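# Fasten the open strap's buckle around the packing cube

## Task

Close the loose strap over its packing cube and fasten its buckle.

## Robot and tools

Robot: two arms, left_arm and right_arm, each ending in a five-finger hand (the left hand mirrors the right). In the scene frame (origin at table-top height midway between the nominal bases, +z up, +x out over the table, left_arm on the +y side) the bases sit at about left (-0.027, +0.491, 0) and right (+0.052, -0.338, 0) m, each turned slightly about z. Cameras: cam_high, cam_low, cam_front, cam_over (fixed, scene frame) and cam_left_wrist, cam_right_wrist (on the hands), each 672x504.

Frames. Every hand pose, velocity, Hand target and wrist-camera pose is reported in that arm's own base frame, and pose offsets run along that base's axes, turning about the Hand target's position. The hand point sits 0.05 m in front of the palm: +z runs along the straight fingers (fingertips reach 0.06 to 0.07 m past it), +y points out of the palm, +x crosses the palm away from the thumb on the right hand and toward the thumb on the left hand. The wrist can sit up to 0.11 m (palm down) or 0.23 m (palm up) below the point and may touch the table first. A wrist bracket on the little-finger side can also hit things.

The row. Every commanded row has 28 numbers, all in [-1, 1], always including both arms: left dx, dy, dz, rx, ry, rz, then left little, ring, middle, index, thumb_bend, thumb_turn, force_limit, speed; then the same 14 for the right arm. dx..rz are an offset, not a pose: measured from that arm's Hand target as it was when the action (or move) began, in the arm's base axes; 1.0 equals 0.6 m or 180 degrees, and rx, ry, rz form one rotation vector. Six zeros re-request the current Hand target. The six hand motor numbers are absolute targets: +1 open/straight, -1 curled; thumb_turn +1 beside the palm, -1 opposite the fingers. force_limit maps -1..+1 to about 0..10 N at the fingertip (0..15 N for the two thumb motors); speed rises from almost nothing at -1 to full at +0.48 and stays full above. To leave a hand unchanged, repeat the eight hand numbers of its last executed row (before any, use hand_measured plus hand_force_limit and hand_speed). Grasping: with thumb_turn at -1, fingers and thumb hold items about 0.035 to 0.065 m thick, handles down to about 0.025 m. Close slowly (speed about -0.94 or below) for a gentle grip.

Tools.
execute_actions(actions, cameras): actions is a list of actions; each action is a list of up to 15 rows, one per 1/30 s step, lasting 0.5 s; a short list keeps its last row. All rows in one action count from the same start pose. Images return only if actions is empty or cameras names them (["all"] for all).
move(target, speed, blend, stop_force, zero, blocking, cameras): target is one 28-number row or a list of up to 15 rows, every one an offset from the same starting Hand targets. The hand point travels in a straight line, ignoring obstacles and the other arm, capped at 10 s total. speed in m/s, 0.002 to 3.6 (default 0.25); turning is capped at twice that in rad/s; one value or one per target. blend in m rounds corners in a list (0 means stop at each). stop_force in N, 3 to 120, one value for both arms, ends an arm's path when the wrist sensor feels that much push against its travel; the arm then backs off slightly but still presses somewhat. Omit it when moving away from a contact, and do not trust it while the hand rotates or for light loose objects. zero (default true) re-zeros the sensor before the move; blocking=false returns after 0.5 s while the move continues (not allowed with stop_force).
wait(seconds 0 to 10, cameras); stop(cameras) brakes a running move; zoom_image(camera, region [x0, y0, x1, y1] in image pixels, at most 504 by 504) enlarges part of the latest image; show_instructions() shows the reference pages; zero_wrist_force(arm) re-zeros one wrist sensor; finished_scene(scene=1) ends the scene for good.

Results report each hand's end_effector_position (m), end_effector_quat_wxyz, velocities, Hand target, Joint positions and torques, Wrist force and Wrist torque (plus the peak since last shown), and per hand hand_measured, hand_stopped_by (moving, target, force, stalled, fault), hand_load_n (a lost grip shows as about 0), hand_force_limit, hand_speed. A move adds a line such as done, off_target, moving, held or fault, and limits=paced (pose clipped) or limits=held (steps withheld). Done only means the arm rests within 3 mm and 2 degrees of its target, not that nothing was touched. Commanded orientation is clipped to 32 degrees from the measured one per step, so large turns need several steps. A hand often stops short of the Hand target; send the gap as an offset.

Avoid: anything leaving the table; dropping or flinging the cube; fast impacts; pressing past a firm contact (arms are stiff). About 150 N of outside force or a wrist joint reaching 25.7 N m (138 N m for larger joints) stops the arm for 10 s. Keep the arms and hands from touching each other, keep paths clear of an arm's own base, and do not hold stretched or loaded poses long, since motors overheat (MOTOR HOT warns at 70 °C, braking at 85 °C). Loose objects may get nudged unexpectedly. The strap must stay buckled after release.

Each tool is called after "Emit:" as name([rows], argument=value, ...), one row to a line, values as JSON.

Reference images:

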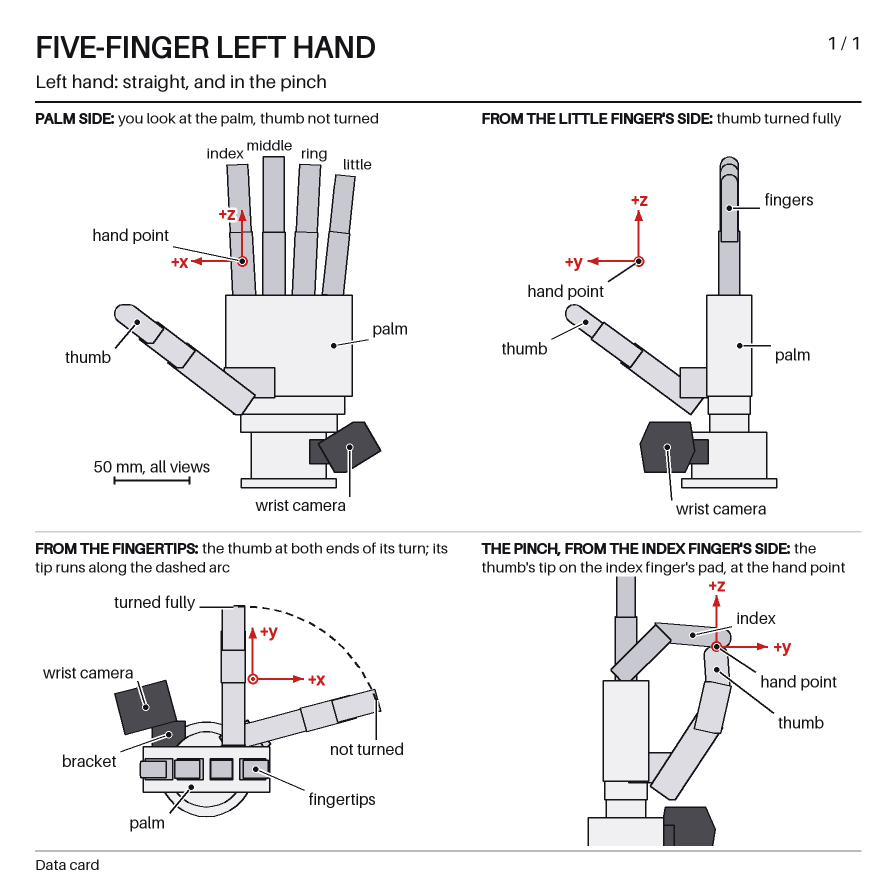

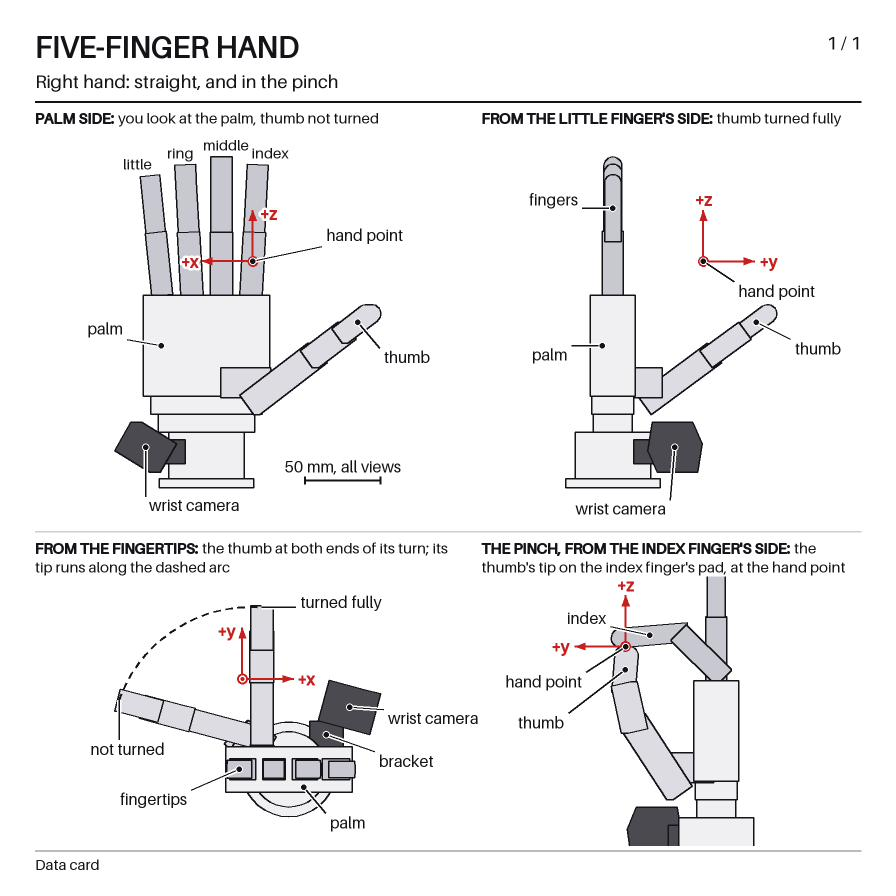

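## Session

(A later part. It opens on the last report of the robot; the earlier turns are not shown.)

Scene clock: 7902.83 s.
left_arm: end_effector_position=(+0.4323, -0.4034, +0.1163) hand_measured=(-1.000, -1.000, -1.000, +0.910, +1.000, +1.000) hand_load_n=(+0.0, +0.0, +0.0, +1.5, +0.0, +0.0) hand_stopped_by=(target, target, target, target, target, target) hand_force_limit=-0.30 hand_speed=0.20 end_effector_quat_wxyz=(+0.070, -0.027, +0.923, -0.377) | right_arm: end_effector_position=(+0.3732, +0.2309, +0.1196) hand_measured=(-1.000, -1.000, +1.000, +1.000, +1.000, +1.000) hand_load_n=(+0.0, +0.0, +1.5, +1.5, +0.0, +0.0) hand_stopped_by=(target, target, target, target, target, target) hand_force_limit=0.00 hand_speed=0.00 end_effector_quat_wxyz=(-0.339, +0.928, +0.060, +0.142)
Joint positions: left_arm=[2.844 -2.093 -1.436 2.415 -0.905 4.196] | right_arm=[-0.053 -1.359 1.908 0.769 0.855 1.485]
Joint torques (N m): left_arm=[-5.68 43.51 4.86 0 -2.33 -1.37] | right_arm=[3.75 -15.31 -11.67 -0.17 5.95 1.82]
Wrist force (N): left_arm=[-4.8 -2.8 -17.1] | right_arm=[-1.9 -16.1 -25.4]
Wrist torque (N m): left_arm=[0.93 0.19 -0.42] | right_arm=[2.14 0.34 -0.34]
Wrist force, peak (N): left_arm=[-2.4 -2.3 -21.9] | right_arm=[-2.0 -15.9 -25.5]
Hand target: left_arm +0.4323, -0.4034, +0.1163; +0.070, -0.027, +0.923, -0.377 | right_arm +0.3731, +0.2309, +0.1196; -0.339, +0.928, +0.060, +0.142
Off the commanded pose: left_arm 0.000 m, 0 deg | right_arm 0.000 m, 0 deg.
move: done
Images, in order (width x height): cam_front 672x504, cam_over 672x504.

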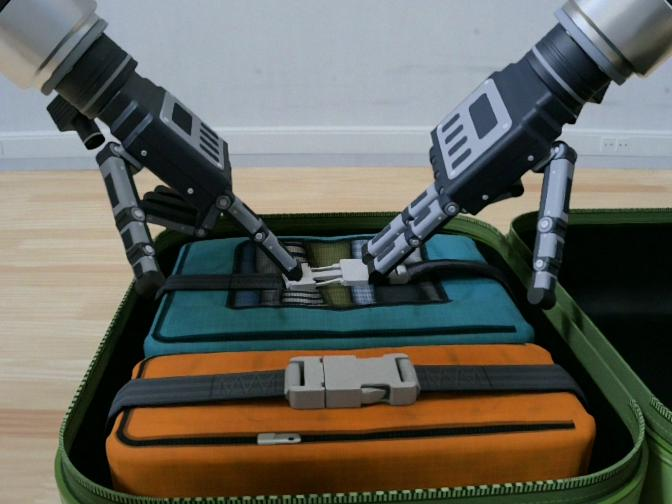

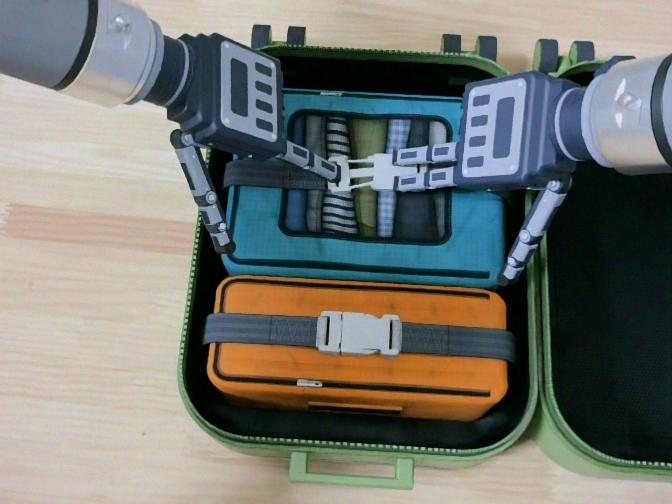

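Emit:
move([
  [0.0083,0,0,0,0,0,-1,-1,-1,0.91,1,1,-0.3,0.2, -0.005,0,0,0,0,0,-1,-1,1,1,1,1,0.0,0.0],
], speed=0.01, cameras=["cam_over", "cam_front"])

Emit:
zoom_image(camera="cam_over", region=[325, 150, 405, 205])

Scene clock: 7915.33 s.
left_arm: end_effector_position=(+0.4374, -0.4034, +0.1163) hand_measured=(-1.000, -1.000, -1.000, +0.910, +1.000, +1.000) hand_load_n=(+0.0, +0.5, +0.0, +2.0, +0.0, -0.5) hand_stopped_by=(target, target, target, target, target, target) hand_force_limit=-0.30 hand_speed=0.20 end_effector_quat_wxyz=(+0.070, -0.027, +0.923, -0.377) | right_arm: end_effector_position=(+0.3701, +0.2309, +0.1196) hand_measured=(-1.000, -1.000, +1.000, +1.000, +1.000, +1.000) hand_load_n=(+0.0, +0.0, +0.5, +2.0, +0.0, +0.0) hand_stopped_by=(target, target, target, target, target, target) hand_force_limit=0.00 hand_speed=0.00 end_effector_quat_wxyz=(-0.339, +0.928, +0.060, +0.142)
Joint positions: left_arm=[2.847 -2.103 -1.421 2.408 -0.904 4.2] | right_arm=[-0.053 -1.366 1.916 0.767 0.855 1.484]
Joint torques (N m): left_arm=[0.11 36.7 9.18 1.98 1.01 1.12] | right_arm=[-3.34 -15.36 -8.82 0.6 1.77 -2.19]
Wrist force (N): left_arm=[3.3 -3.1 -18.4] | right_arm=[9.8 -13.4 -20.5]
Wrist torque (N m): left_arm=[0.99 0.72 0.05] | right_arm=[1.80 1.27 0.46]
Wrist force, peak (N): left_arm=[0.3 -2.2 -19.6] | right_arm=[-1.2 -16.0 -25.9]
Hand target: left_arm +0.4373, -0.4034, +0.1163; +0.070, -0.027, +0.923, -0.377 | right_arm +0.3701, +0.2309, +0.1196; -0.339, +0.928, +0.060, +0.142
Off the commanded pose: left_arm 0.000 m, 0 deg | right_arm 0.000 m, 0 deg.
move: done
Images, in order (width x height): cam_front 672x504, cam_over 672x504.

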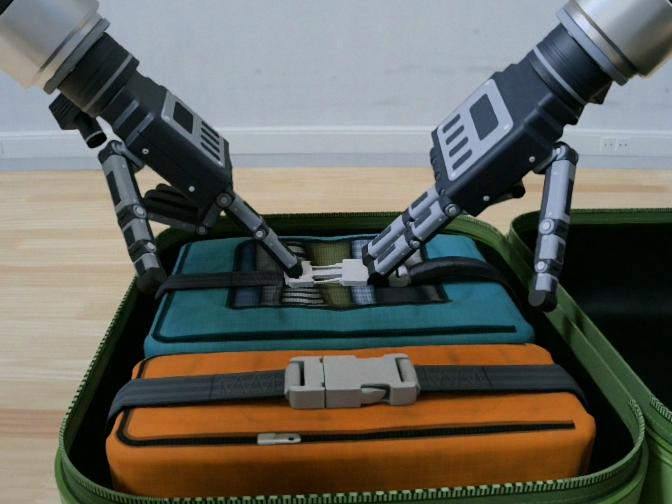

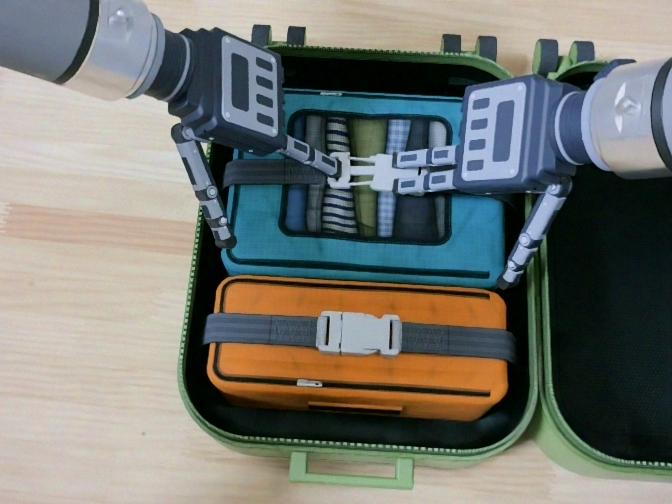

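Scaled by 6.300.

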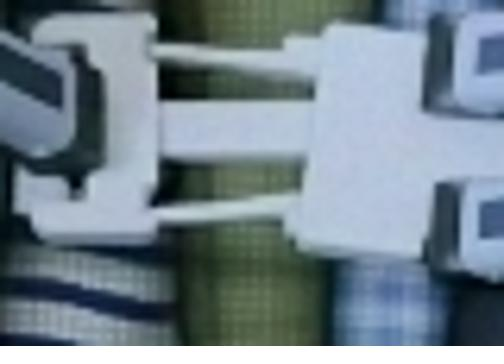

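Emit:
move([
  [0,0,0,0,0,0,-1,-1,-1,0.91,1,1,-0.3,0.2, 0,0,0.018,0,0,0,-1,-1,1,1,1,1,0.0,0.0],
], speed=0.02, cameras=["cam_over", "cam_front"])

Emit:
zoom_image(camera="cam_over", region=[325, 150, 425, 205])

Emit:
zoom_image(camera="cam_front", region=[278, 237, 398, 297])

Scene clock: 7940.10 s.
left_arm: end_effector_position=(+0.4373, -0.4034, +0.1163) hand_measured=(-1.000, -1.000, -1.000, +0.910, +1.000, +1.000) hand_load_n=(+0.0, +0.5, +0.0, +4.5, +0.0, +0.0) hand_stopped_by=(target, target, target, target, target, target) hand_force_limit=-0.30 hand_speed=0.20 end_effector_quat_wxyz=(+0.070, -0.027, +0.923, -0.377) | right_arm: end_effector_position=(+0.3701, +0.2309, +0.1306) hand_measured=(-1.000, -1.000, +1.000, +1.000, +1.000, +1.000) hand_load_n=(+0.0, +0.0, +0.5, +0.0, +0.0, +0.0) hand_stopped_by=(target, target, target, target, target, target) hand_force_limit=0.00 hand_speed=0.00 end_effector_quat_wxyz=(-0.338, +0.928, +0.060, +0.142)
Joint positions: left_arm=[2.847 -2.103 -1.421 2.408 -0.904 4.2] | right_arm=[-0.053 -1.38 1.901 0.796 0.855 1.484]
Joint torques (N m): left_arm=[-2.55 40.55 6.72 0.73 -3.04 -1.34] | right_arm=[4.94 -14.56 -7.84 0.15 -1.37 0.78]
Wrist force (N): left_arm=[-2.3 -5.2 -16.8] | right_arm=[-1.6 2.4 -0.8]
Wrist torque (N m): left_arm=[1.01 0.39 -0.26] | right_arm=[0.26 0.27 -0.05]
Wrist force, peak (N): left_arm=[1.5 -4.2 -20.2] | right_arm=[9.7 -14.0 -21.0]
Hand target: left_arm +0.4373, -0.4034, +0.1163; +0.070, -0.027, +0.923, -0.377 | right_arm +0.3701, +0.2309, +0.1304; -0.339, +0.928, +0.060, +0.142
Off the commanded pose: left_arm 0.000 m, 0 deg | right_arm 0.000 m, 0 deg.
move: done
Images, in order (width x height): cam_front 672x504, cam_over 672x504.

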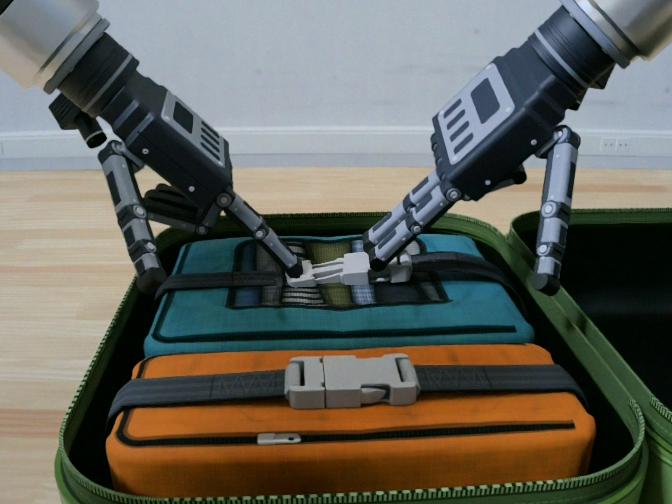

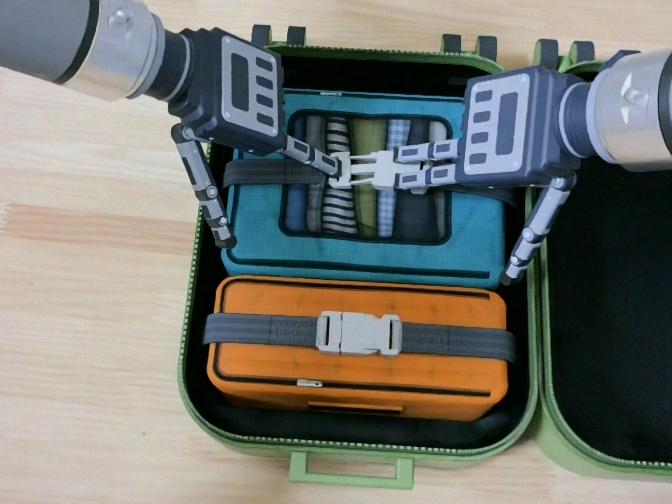

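Scaled by 5.040.

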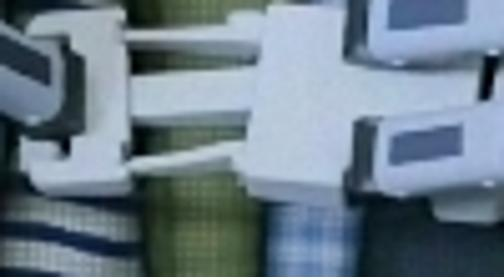

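Scaled by 4.200.

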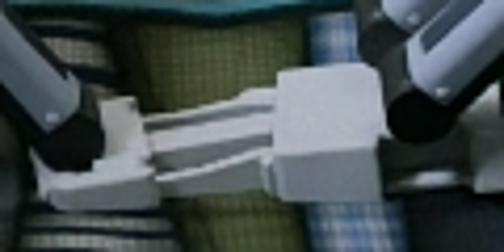

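Emit:
zoom_image(camera="cam_over", region=[355, 145, 395, 195])

Emit:
zoom_image(camera="cam_front", region=[325, 245, 365, 290])

Scaled by 10.080.

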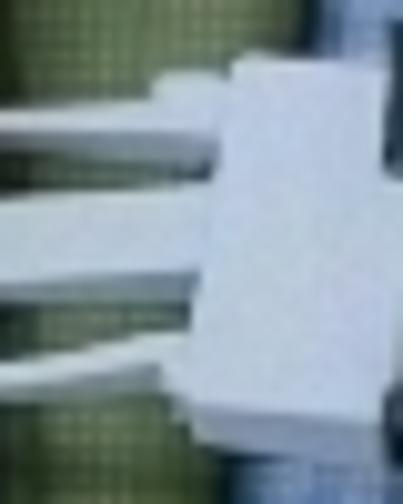

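Scaled by 11.200.

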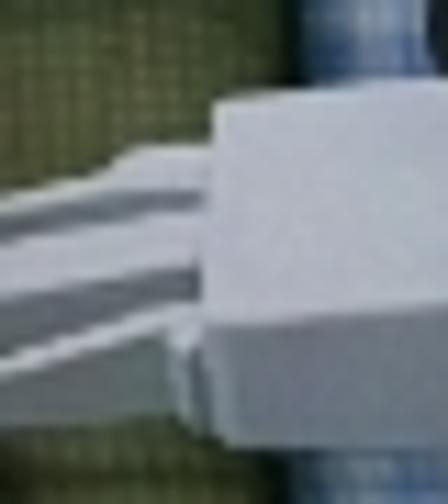

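Emit:
move([
  [0,0,0.0067,0,0,0,-1,-1,-1,0.91,1,1,-0.3,0.2, 0,0,0,0,0,0,-1,-1,1,1,1,1,0.0,0.0],
], speed=0.01, cameras=["cam_over", "cam_front"])

Emit:
zoom_image(camera="cam_over", region=[325, 145, 425, 205])

Emit:
zoom_image(camera="cam_front", region=[268, 237, 388, 297])

Scene clock: 7988.47 s.
left_arm: end_effector_position=(+0.4373, -0.4034, +0.1204) hand_measured=(-1.000, -1.000, -1.000, +0.910, +1.000, +1.000) hand_load_n=(+0.0, +0.0, +0.0, -1.5, +0.0, +0.0) hand_stopped_by=(target, target, target, target, target, target) hand_force_limit=-0.30 hand_speed=0.20 end_effector_quat_wxyz=(+0.070, -0.027, +0.923, -0.377) | right_arm: end_effector_position=(+0.3701, +0.2309, +0.1304) hand_measured=(-1.000, -1.000, +1.000, +1.000, +1.000, +1.000) hand_load_n=(+0.0, +0.0, +0.0, +0.0, +0.0, +0.0) hand_stopped_by=(target, target, target, target, target, target) hand_force_limit=0.00 hand_speed=0.00 end_effector_quat_wxyz=(-0.339, +0.928, +0.060, +0.142)
Joint positions: left_arm=[2.847 -2.1 -1.416 2.399 -0.904 4.2] | right_arm=[-0.053 -1.379 1.901 0.796 0.855 1.484]
Joint torques (N m): left_arm=[-2.45 46.27 24.26 -0.43 2.97 -0.8] | right_arm=[-3.1 -14.06 -8.5 0.22 -2.96 -2]
Wrist force (N): left_arm=[-1.0 1.2 -5.6] | right_arm=[-1.6 2.4 -0.5]
Wrist torque (N m): left_arm=[0.19 0.38 -0.20] | right_arm=[0.24 0.26 -0.05]
Wrist force, peak (N): left_arm=[-2.4 -5.2 -16.9] | right_arm=[-1.8 2.6 -0.8]
Hand target: left_arm +0.4373, -0.4034, +0.1203; +0.070, -0.027, +0.923, -0.377 | right_arm +0.3701, +0.2309, +0.1304; -0.339, +0.928, +0.060, +0.142
Off the commanded pose: left_arm 0.000 m, 0 deg | right_arm 0.000 m, 0 deg.
move: done
Images, in order (width x height): cam_front 672x504, cam_over 672x504.

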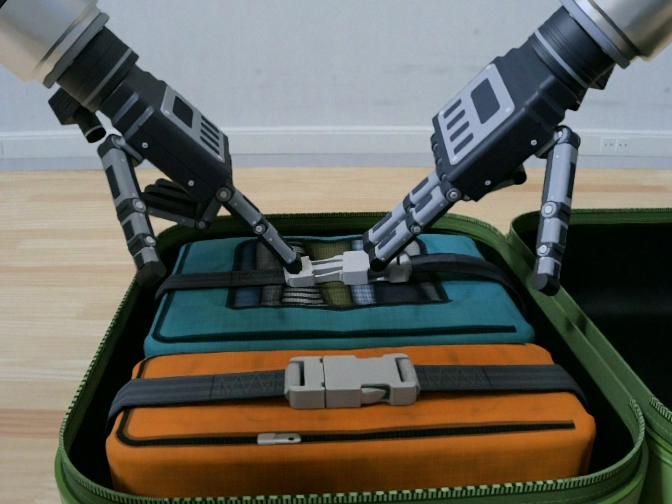

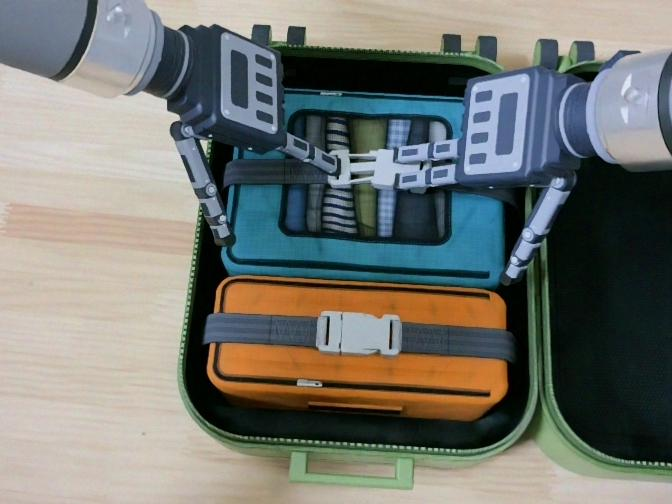

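Scaled by 5.040.

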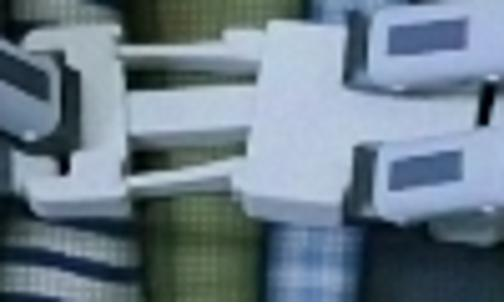

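Scaled by 4.200.

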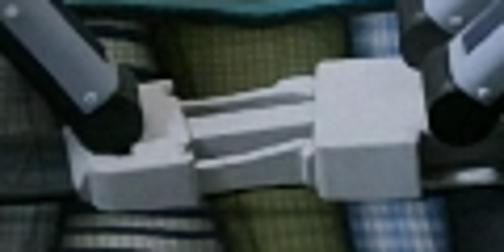

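Emit:
move([
  [0,0,0.0067,0,0,0,-1,-1,-1,0.91,1,1,-0.3,0.2, 0,0,0,0,0,0,-1,-1,1,1,1,1,0.0,0.0],
  [0.0083,0,0.0067,0,0,0,-1,-1,-1,0.91,1,1,-0.3,0.2, 0,0,0,0,0,0,-1,-1,1,1,1,1,0.0,0.0],
], speed=0.02, cameras=["cam_over", "cam_front"])

Emit:
zoom_image(camera="cam_over", region=[315, 145, 415, 205])

Emit:
zoom_image(camera="cam_front", region=[258, 237, 378, 297])

Scene clock: 8005.90 s.
left_arm: end_effector_position=(+0.4424, -0.4034, +0.1243) hand_measured=(-1.000, -1.000, -1.000, +0.910, +1.000, +1.000) hand_load_n=(+0.0, +0.0, +0.0, +0.0, +0.0, +0.0) hand_stopped_by=(target, target, target, target, target, target) hand_force_limit=-0.30 hand_speed=0.20 end_effector_quat_wxyz=(+0.070, -0.027, +0.923, -0.377) | right_arm: end_effector_position=(+0.3701, +0.2309, +0.1304) hand_measured=(-1.000, -1.000, +1.000, +1.000, +1.000, +1.000) hand_load_n=(+0.0, +0.0, +0.0, +0.0, +0.0, +0.0) hand_stopped_by=(target, target, target, target, target, target) hand_force_limit=0.00 hand_speed=0.00 end_effector_quat_wxyz=(-0.339, +0.928, +0.060, +0.142)
Joint positions: left_arm=[2.85 -2.107 -1.394 2.382 -0.902 4.203] | right_arm=[-0.053 -1.379 1.901 0.796 0.855 1.484]
Joint torques (N m): left_arm=[-1.19 53.21 6.67 0.1 2.56 0.14] | right_arm=[-3.32 -15 -8.3 0.26 -3.02 -1.5]
Wrist force (N): left_arm=[-1.5 0.4 -0.1] | right_arm=[-1.6 2.3 -0.6]
Wrist torque (N m): left_arm=[-0.04 0.36 -0.22] | right_arm=[0.22 0.27 -0.06]
Wrist force, peak (N): left_arm=[-1.3 0.9 -6.3] | right_arm=[-1.6 2.8 -0.6]
Hand target: left_arm +0.4423, -0.4034, +0.1244; +0.070, -0.027, +0.923, -0.377 | right_arm +0.3701, +0.2309, +0.1304; -0.339, +0.928, +0.060, +0.142
Off the commanded pose: left_arm 0.000 m, 0 deg | right_arm 0.000 m, 0 deg.
move: done
Images, in order (width x height): cam_front 672x504, cam_over 672x504.

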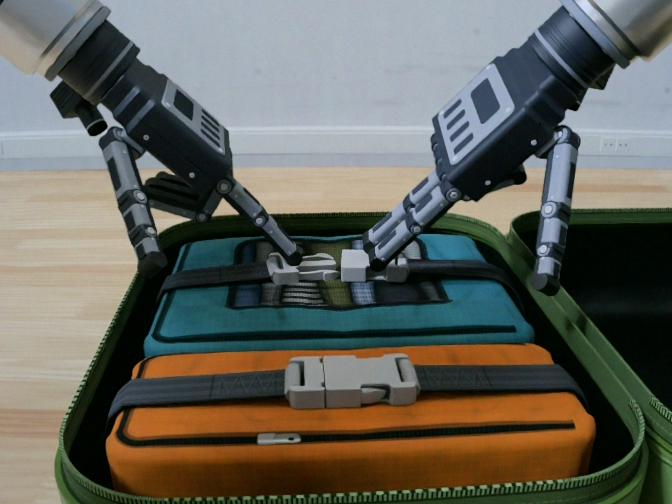

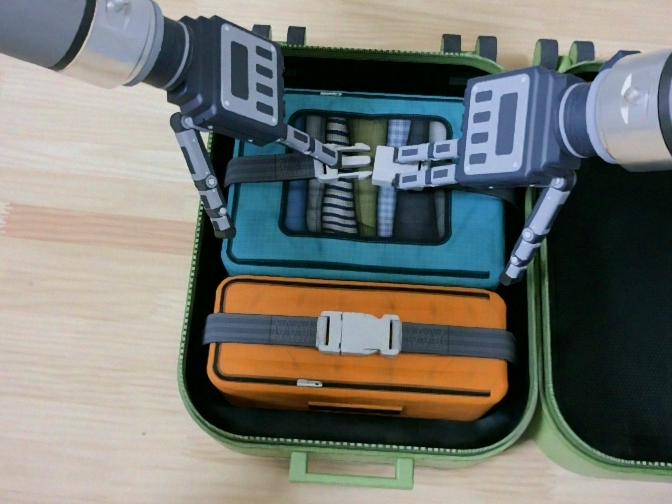

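Scaled by 5.040.

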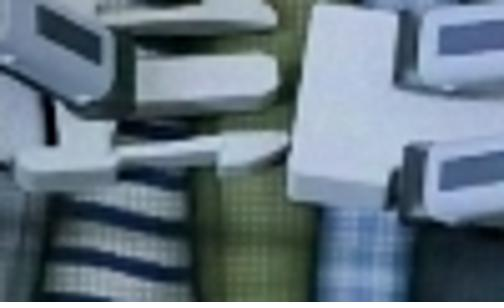

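Scaled by 4.200.

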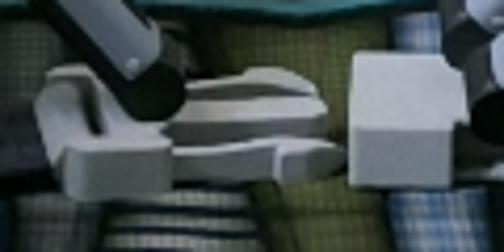

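Emit:
move([
  [0,0.02,0.07,0,0,0,-1,-1,-1,0.91,1,1,-0.3,0.2, 0,0,0,0,0,0,-1,-1,1,1,1,1,0.0,0.0],
  [0,0.06,0.1,0,0,0,-1,-1,-1,0.91,1,1,-0.3,0.2, 0,0,0,0,0,0,-1,-1,1,1,1,1,0.0,0.0],
  [0,0.06,0.1,-0.0444,0,0,-1,-1,1,1,1,1,-0.3,0.2, 0,0,0,0,0,0,-1,-1,1,1,1,1,0.0,0.0],
], speed=[0.05, 0.05, 0.05], cameras=["cam_over", "cam_front", "cam_left_wrist"])

Scene clock: 8073.97 s.
left_arm: end_effector_position=(+0.4423, -0.3674, +0.1844) hand_measured=(-1.000, -1.000, +1.000, +1.000, +1.000, +1.000) hand_load_n=(+0.0, +0.0, +0.0, +0.0, +0.0, +0.0) hand_stopped_by=(target, target, target, target, target, target) hand_force_limit=-0.30 hand_speed=0.20 end_effector_quat_wxyz=(+0.068, -0.031, +0.895, -0.440) | right_arm: end_effector_position=(+0.3701, +0.2309, +0.1304) hand_measured=(-1.000, -1.000, +1.000, +1.000, +1.000, +1.000) hand_load_n=(+0.0, +0.0, +0.0, +0.0, +0.0, +0.0) hand_stopped_by=(target, target, target, target, target, target) hand_force_limit=0.00 hand_speed=0.00 end_effector_quat_wxyz=(-0.339, +0.928, +0.060, +0.142)
Joint positions: left_arm=[2.983 -2.007 -1.448 2.308 -0.722 4.29] | right_arm=[-0.053 -1.379 1.901 0.796 0.855 1.484]
Joint torques (N m): left_arm=[-5.17 24.97 29.81 -3.12 -1.41 -1.83] | right_arm=[-3.44 -16.75 -8.42 0.17 -2.88 -0.92]
Wrist force (N): left_arm=[-1.8 1.3 1.3] | right_arm=[-1.6 2.5 -0.6]
Wrist torque (N m): left_arm=[-0.10 0.30 -0.27] | right_arm=[0.26 0.27 -0.04]
Wrist force, peak (N): left_arm=[-1.5 1.3 2.4] | right_arm=[-1.7 2.7 -0.7]
Hand target: left_arm +0.4423, -0.3674, +0.1844; +0.068, -0.031, +0.895, -0.440 | right_arm +0.3701, +0.2309, +0.1304; -0.339, +0.928, +0.060, +0.142
Off the commanded pose: left_arm 0.000 m, 0 deg | right_arm 0.000 m, 0 deg.
move: done
camera_calibration:
cam_left_wrist: T_world_to_cam=[[-0.250085, -0.628586, 0.736435, -0.254535], [-0.888093, 0.451898, 0.0841328, 0.53659], [-0.385679, -0.632983, -0.671256, 0.180708], [0, 0, 0, 1]] pos_world=[0.482582, -0.288096, 0.263606]
Images, in order (width x height): cam_front 672x504, cam_over 672x504, cam_left_wrist 672x504.

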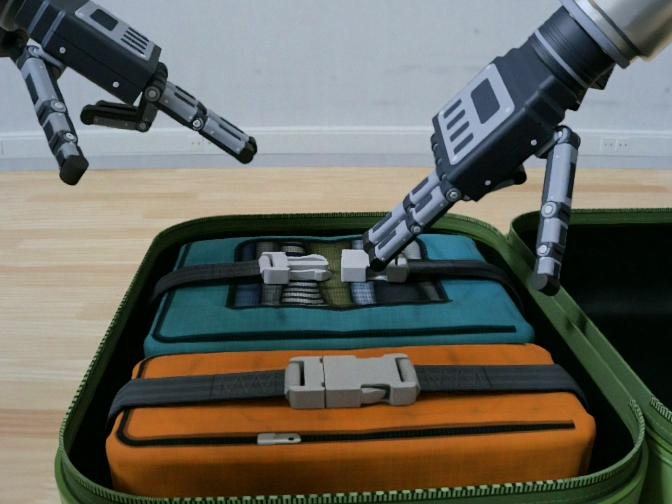

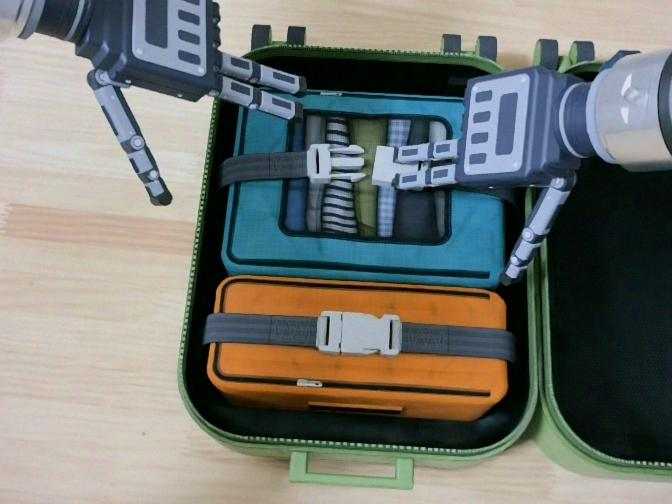

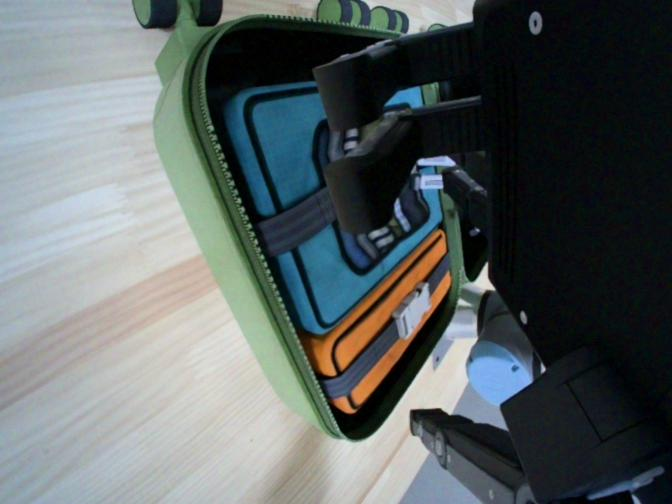

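Emit:
zoom_image(camera="cam_over", region=[290, 130, 400, 200])

Emit:
zoom_image(camera="cam_front", region=[235, 235, 345, 305])

Emit:
zoom_image(camera="cam_left_wrist", region=[400, 135, 460, 205])

Scaled by 4.582.

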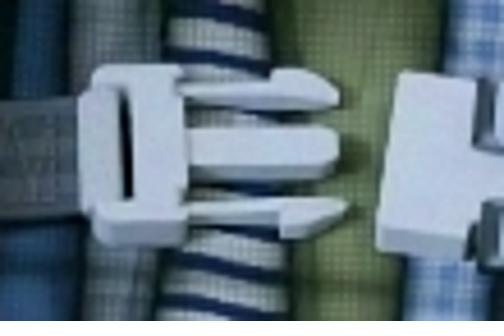

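Scaled by 4.582.

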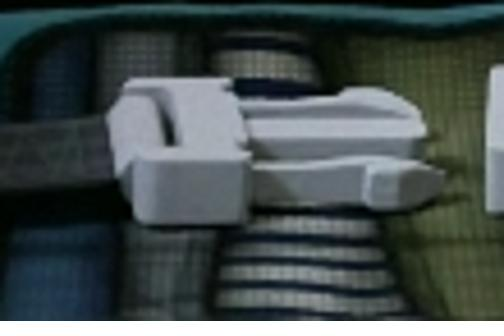

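Scaled by 7.200 from the camera's 672x504 image, which has a finer 960x720 frame.

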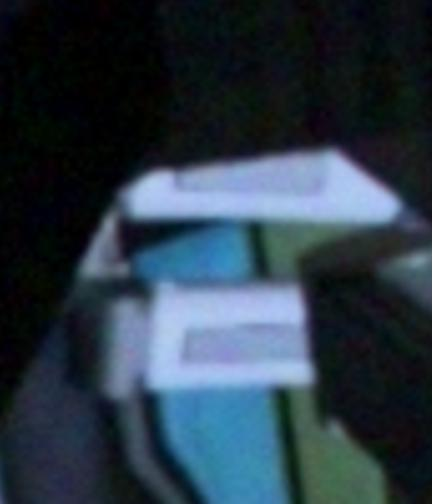

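Emit:
move([
  [-0.028,0.0055,-0.05,0,-0.0167,0.0172,-1,-1,1,1,1,1,-0.3,0.2, 0,0,0,0,0,0,-1,-1,1,1,1,1,0.0,0.0],
  [-0.028,0.0055,-0.1,0,-0.0167,0.0172,-1,-1,1,1,1,1,-0.3,0.2, 0,0,0,0,0,0,-1,-1,1,1,1,1,0.0,0.0],
], speed=0.05, cameras=["cam_over", "cam_front"])

Emit:
zoom_image(camera="cam_over", region=[260, 130, 360, 200])

Emit:
zoom_image(camera="cam_front", region=[215, 225, 325, 295])

Scene clock: 8141.00 s.
left_arm: end_effector_position=(+0.4254, -0.3641, +0.1242) hand_measured=(-1.000, -1.000, +1.000, +1.000, +1.000, +1.000) hand_load_n=(+0.0, +0.5, +0.0, +0.0, +0.0, +0.0) hand_stopped_by=(target, target, target, target, target, target) hand_force_limit=-0.30 hand_speed=0.20 end_effector_quat_wxyz=(+0.103, -0.044, +0.891, -0.439) | right_arm: end_effector_position=(+0.3701, +0.2309, +0.1304) hand_measured=(-1.000, -1.000, +1.000, +1.000, +1.000, +1.000) hand_load_n=(+0.5, +0.0, +0.0, +0.0, +0.0, +0.0) hand_stopped_by=(target, target, target, target, target, target) hand_force_limit=0.00 hand_speed=0.00 end_effector_quat_wxyz=(-0.339, +0.928, +0.060, +0.142)
Joint positions: left_arm=[2.975 -1.967 -1.65 2.576 -0.758 4.215] | right_arm=[-0.053 -1.379 1.901 0.796 0.855 1.484]
Joint torques (N m): left_arm=[4.27 47.62 30.31 -3.08 3.53 -1.25] | right_arm=[-3.05 -16.81 -8.04 0.27 -2.88 -0.38]
Wrist force (N): left_arm=[-1.7 1.1 1.3] | right_arm=[-1.7 2.4 -0.5]
Wrist torque (N m): left_arm=[-0.13 0.33 -0.21] | right_arm=[0.24 0.28 -0.06]
Wrist force, peak (N): left_arm=[-1.7 1.7 1.7] | right_arm=[-1.6 2.8 -0.7]
Hand target: left_arm +0.4255, -0.3641, +0.1244; +0.104, -0.044, +0.891, -0.439 | right_arm +0.3701, +0.2309, +0.1304; -0.339, +0.928, +0.060, +0.142
Off the commanded pose: left_arm 0.000 m, 0 deg | right_arm 0.000 m, 0 deg.
move: done
Images, in order (width x height): cam_front 672x504, cam_over 672x504.

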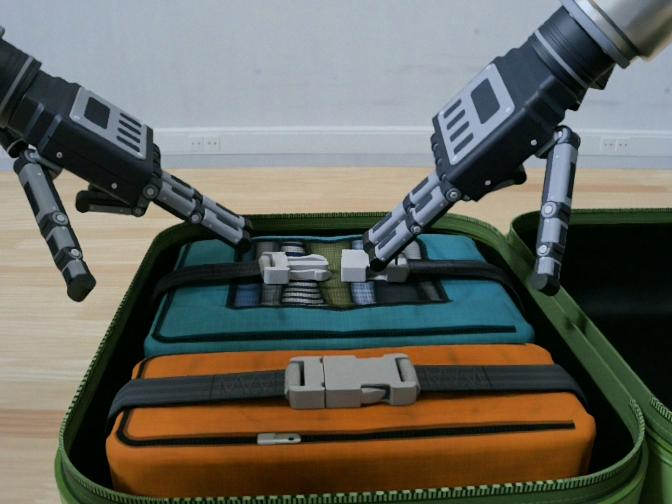

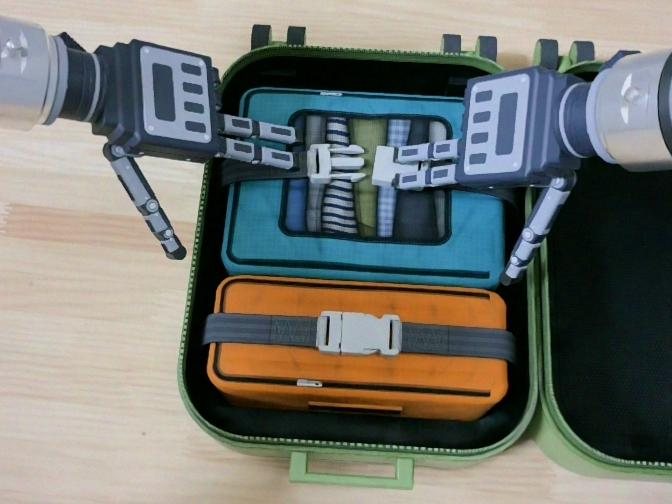

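Scaled by 5.040.

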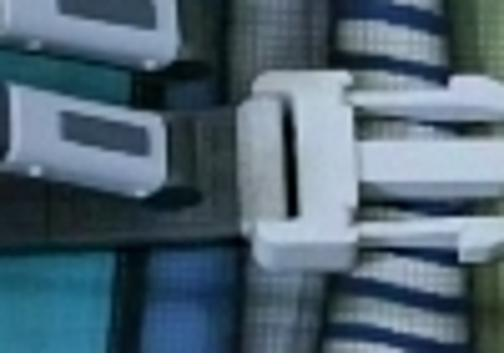

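Scaled by 4.582.

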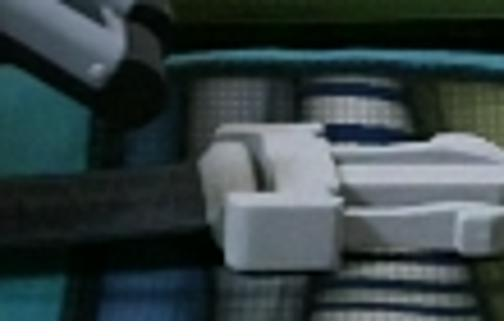

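Emit:
execute_actions(actions=[], cameras=["cam_over","cam_front"])

Scene clock: 8172.93 s.
left_arm: end_effector_position=(+0.4255, -0.3641, +0.1244) hand_measured=(-1.000, -1.000, +1.000, +1.000, +1.000, +1.000) hand_load_n=(+0.0, +0.0, +0.0, +0.0, +0.0, +0.0) hand_stopped_by=(target, target, target, target, target, target) hand_force_limit=-0.30 hand_speed=0.20 end_effector_quat_wxyz=(+0.104, -0.044, +0.891, -0.439) | right_arm: end_effector_position=(+0.3701, +0.2309, +0.1304) hand_measured=(-1.000, -1.000, +1.000, +1.000, +1.000, +1.000) hand_load_n=(+0.0, +0.0, +0.0, +0.0, +0.0, +0.0) hand_stopped_by=(target, target, target, target, target, target) hand_force_limit=0.00 hand_speed=0.00 end_effector_quat_wxyz=(-0.339, +0.928, +0.060, +0.142)
Joint positions: left_arm=[2.975 -1.967 -1.649 2.576 -0.758 4.215] | right_arm=[-0.053 -1.379 1.901 0.796 0.855 1.484]
Joint velocities: within noise
Joint torques (N m): left_arm=[4.21 47.27 29.28 -0.01 3.07 -1.55] | right_arm=[-3.41 -18.04 -8.68 0.23 -2.88 -0.23]
Wrist force (N): left_arm=[-1.9 1.2 1.7] | right_arm=[-1.6 2.5 -0.6]
Wrist torque (N m): left_arm=[-0.15 0.36 -0.22] | right_arm=[0.27 0.27 -0.04]
Wrist force, peak (N): left_arm=[-1.9 1.3 1.5] | right_arm=[-1.9 2.5 -0.7]
Hand target: left_arm +0.4255, -0.3641, +0.1244; +0.104, -0.044, +0.891, -0.439 | right_arm +0.3701, +0.2309, +0.1304; -0.339, +0.928, +0.060, +0.142
Off the commanded pose: left_arm 0.000 m, 0 deg | right_arm 0.000 m, 0 deg.
Images, in order (width x height): cam_front 672x504, cam_over 672x504.

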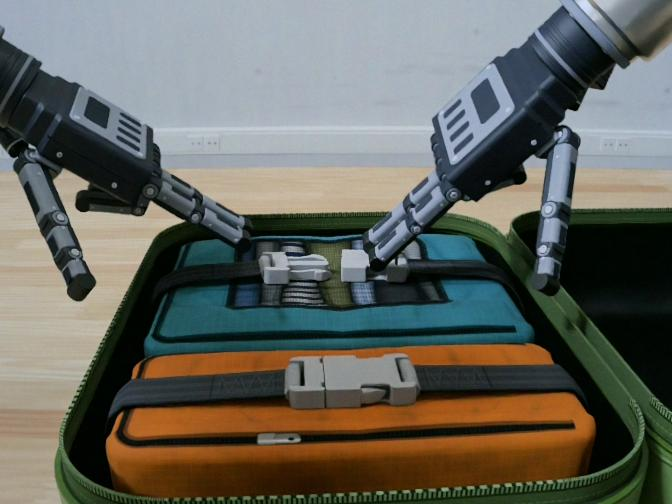

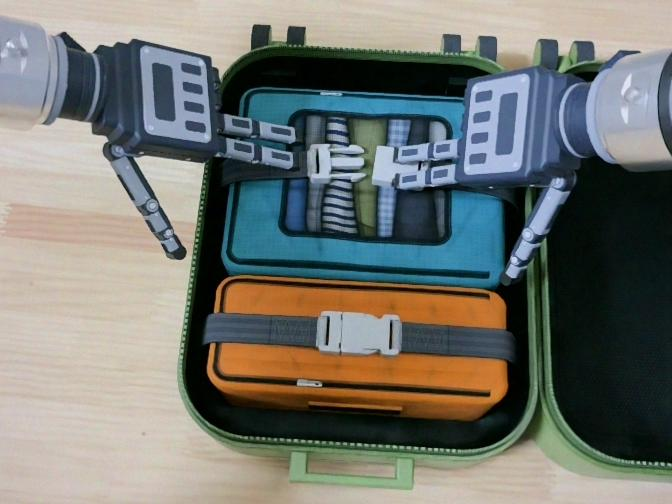

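Emit:
zoom_image(camera="cam_over", region=[280, 125, 420, 205])

Emit:
zoom_image(camera="cam_front", region=[220, 225, 440, 300])

Scaled by 3.600.

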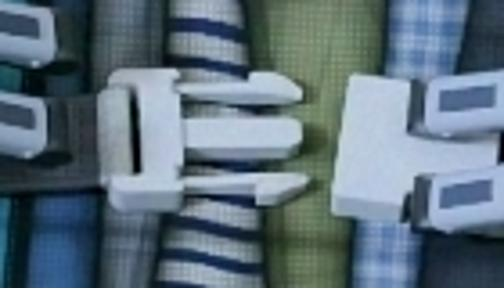

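Scaled by 2.291.

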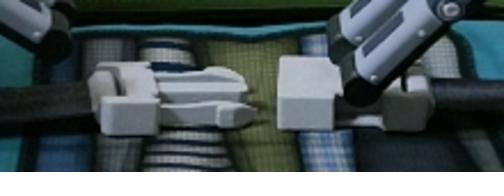

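Emit:
zoom_image(camera="cam_over", region=[300, 135, 350, 190])

Emit:
zoom_image(camera="cam_over", region=[350, 135, 400, 190])

Scaled by 9.164.

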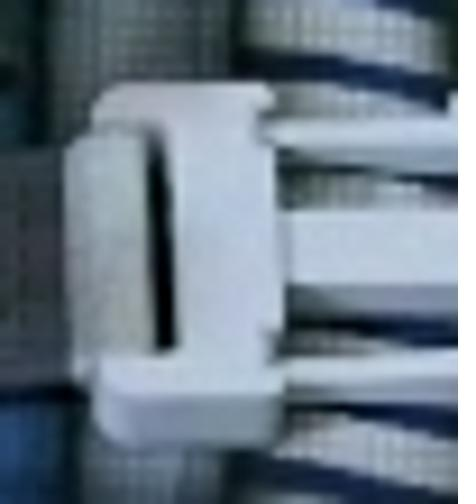

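Scaled by 9.164.

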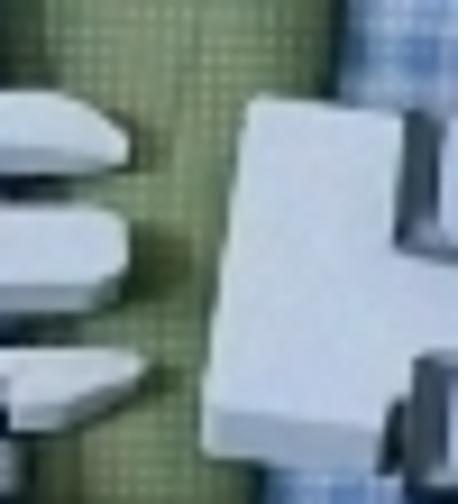

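Emit:
zoom_image(camera="cam_over", region=[270, 120, 320, 175])

Emit:
zoom_image(camera="cam_front", region=[230, 220, 300, 290])

Scaled by 9.164.

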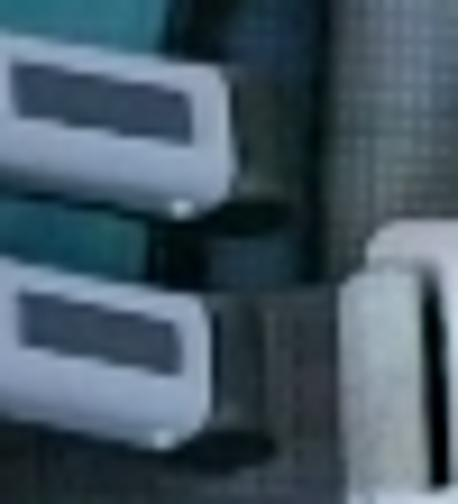

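Scaled by 7.200.

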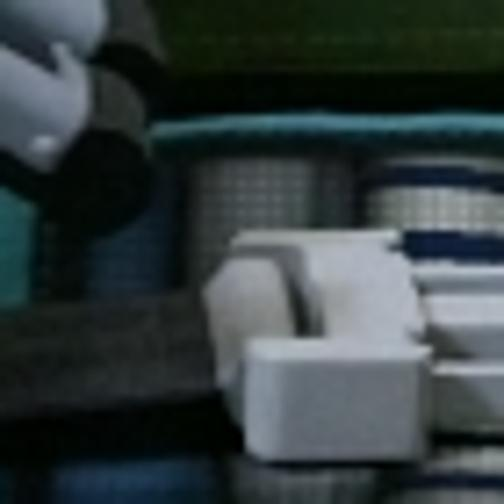

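Emit:
move([
  [0,0,0,0,0,0,-1,-1,1,1,1,1,-0.3,0.2, 0,0,-0.0083,0,0,0,-1,-1,1,1,1,1,0.0,0.0],
  [0,0,-0.02,0,0,0,-1,-1,1,1,1,1,-0.3,0.2, -0.0167,-0.0012,-0.0083,0,0,0,-1,-1,1,1,1,1,0.0,0.0],
], speed=0.03, cameras=["cam_over","cam_front"])

Emit:
zoom_image(camera="cam_over", region=[280, 125, 420, 205])

Emit:
zoom_image(camera="cam_over", region=[270, 130, 325, 190])

Emit:
zoom_image(camera="cam_front", region=[230, 220, 300, 290])

Scene clock: 8299.63 s.
left_arm: end_effector_position=(+0.4254, -0.3641, +0.1121) hand_measured=(-1.000, -1.000, +1.000, +1.000, +1.000, +1.000) hand_load_n=(+0.0, +0.0, +0.0, +0.0, +0.0, +0.0) hand_stopped_by=(target, target, target, target, target, target) hand_force_limit=-0.30 hand_speed=0.20 end_effector_quat_wxyz=(+0.103, -0.044, +0.891, -0.439) end_effector_velocity=(-0.001, +0.000, +0.001) end_effector_angular_velocity=(+0.001, +0.003, +0.000) | right_arm: end_effector_position=(+0.3600, +0.2301, +0.1255) hand_measured=(-1.000, -1.000, +1.000, +1.000, +1.000, +1.000) hand_load_n=(+0.0, +0.0, +0.5, +0.0, +0.0, +0.0) hand_stopped_by=(target, target, target, target, target, target) hand_force_limit=0.00 hand_speed=0.00 end_effector_quat_wxyz=(-0.339, +0.928, +0.060, +0.142)
Joint positions: left_arm=[2.975 -1.98 -1.665 2.605 -0.758 4.215] | right_arm=[-0.058 -1.396 1.936 0.78 0.854 1.479]
Joint velocities: left_arm=[0 0.002 0.001 -0.006 0 0] | right_arm=[within noise]
Joint torques (N m): left_arm=[4.96 48.63 27.69 -3 1.98 0] | right_arm=[0.73 -12.71 -23.71 0.93 -2.06 -0.48]
Wrist force (N): left_arm=[-1.9 1.3 1.4] | right_arm=[-0.2 -0.3 -3.3]
Wrist torque (N m): left_arm=[-0.10 0.35 -0.24] | right_arm=[0.45 0.42 -0.01]
Wrist force, peak (N): left_arm=[-1.8 1.4 1.8] | right_arm=[-0.7 -0.3 -3.9]
Hand target: left_arm +0.4255, -0.3641, +0.1124; +0.104, -0.044, +0.891, -0.439 | right_arm +0.3601, +0.2302, +0.1254; -0.339, +0.928, +0.060, +0.142
Off the commanded pose: left_arm 0.000 m, 0 deg | right_arm 0.000 m, 0 deg.
move: done
Images, in order (width x height): cam_front 672x504, cam_over 672x504.

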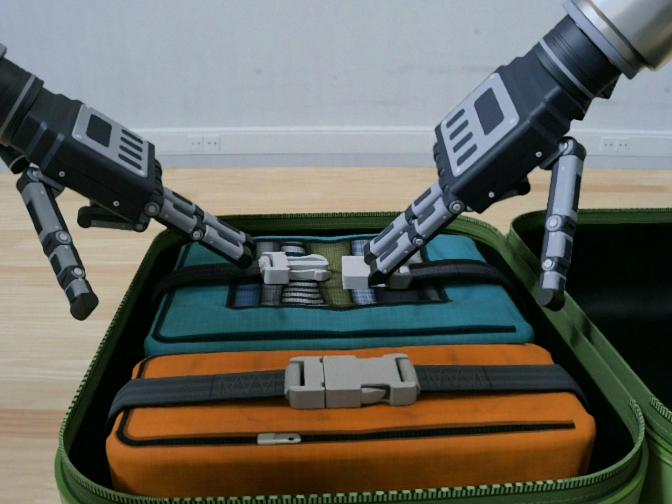

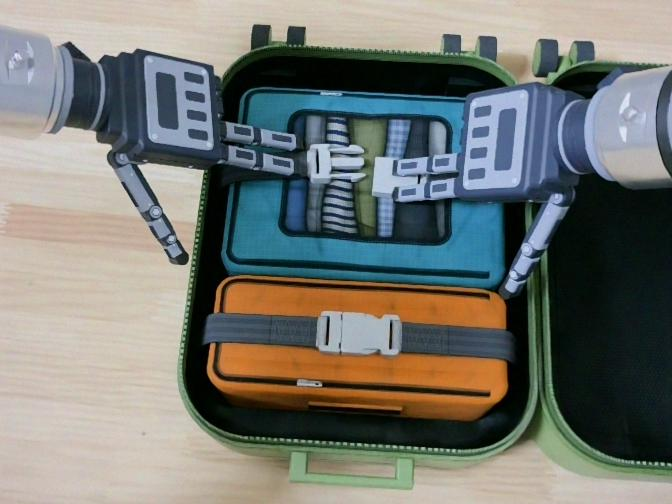

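Scaled by 3.600.

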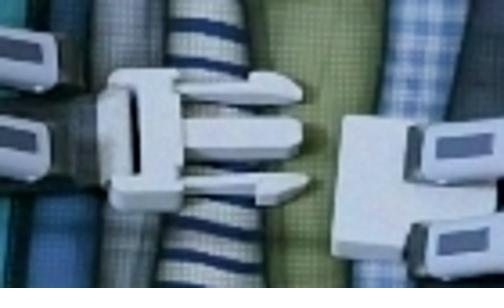

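Scaled by 8.400.

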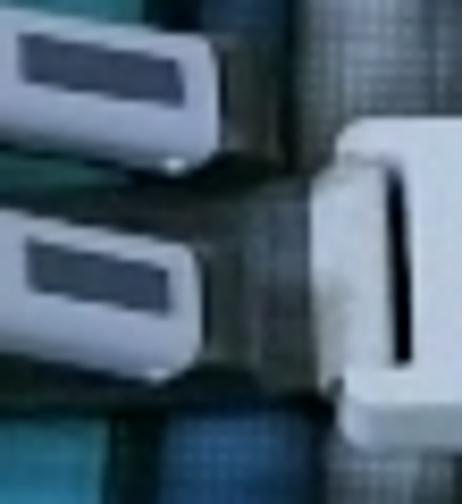

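Scaled by 7.200.

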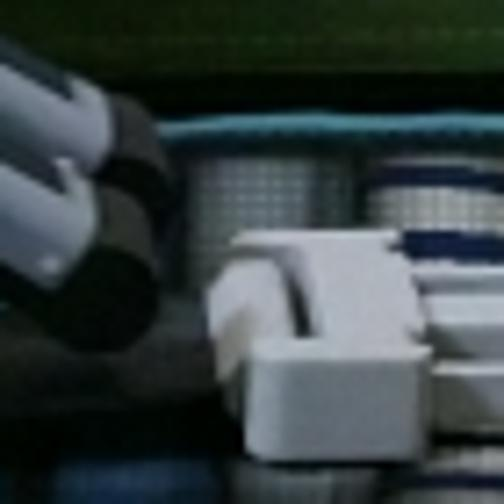

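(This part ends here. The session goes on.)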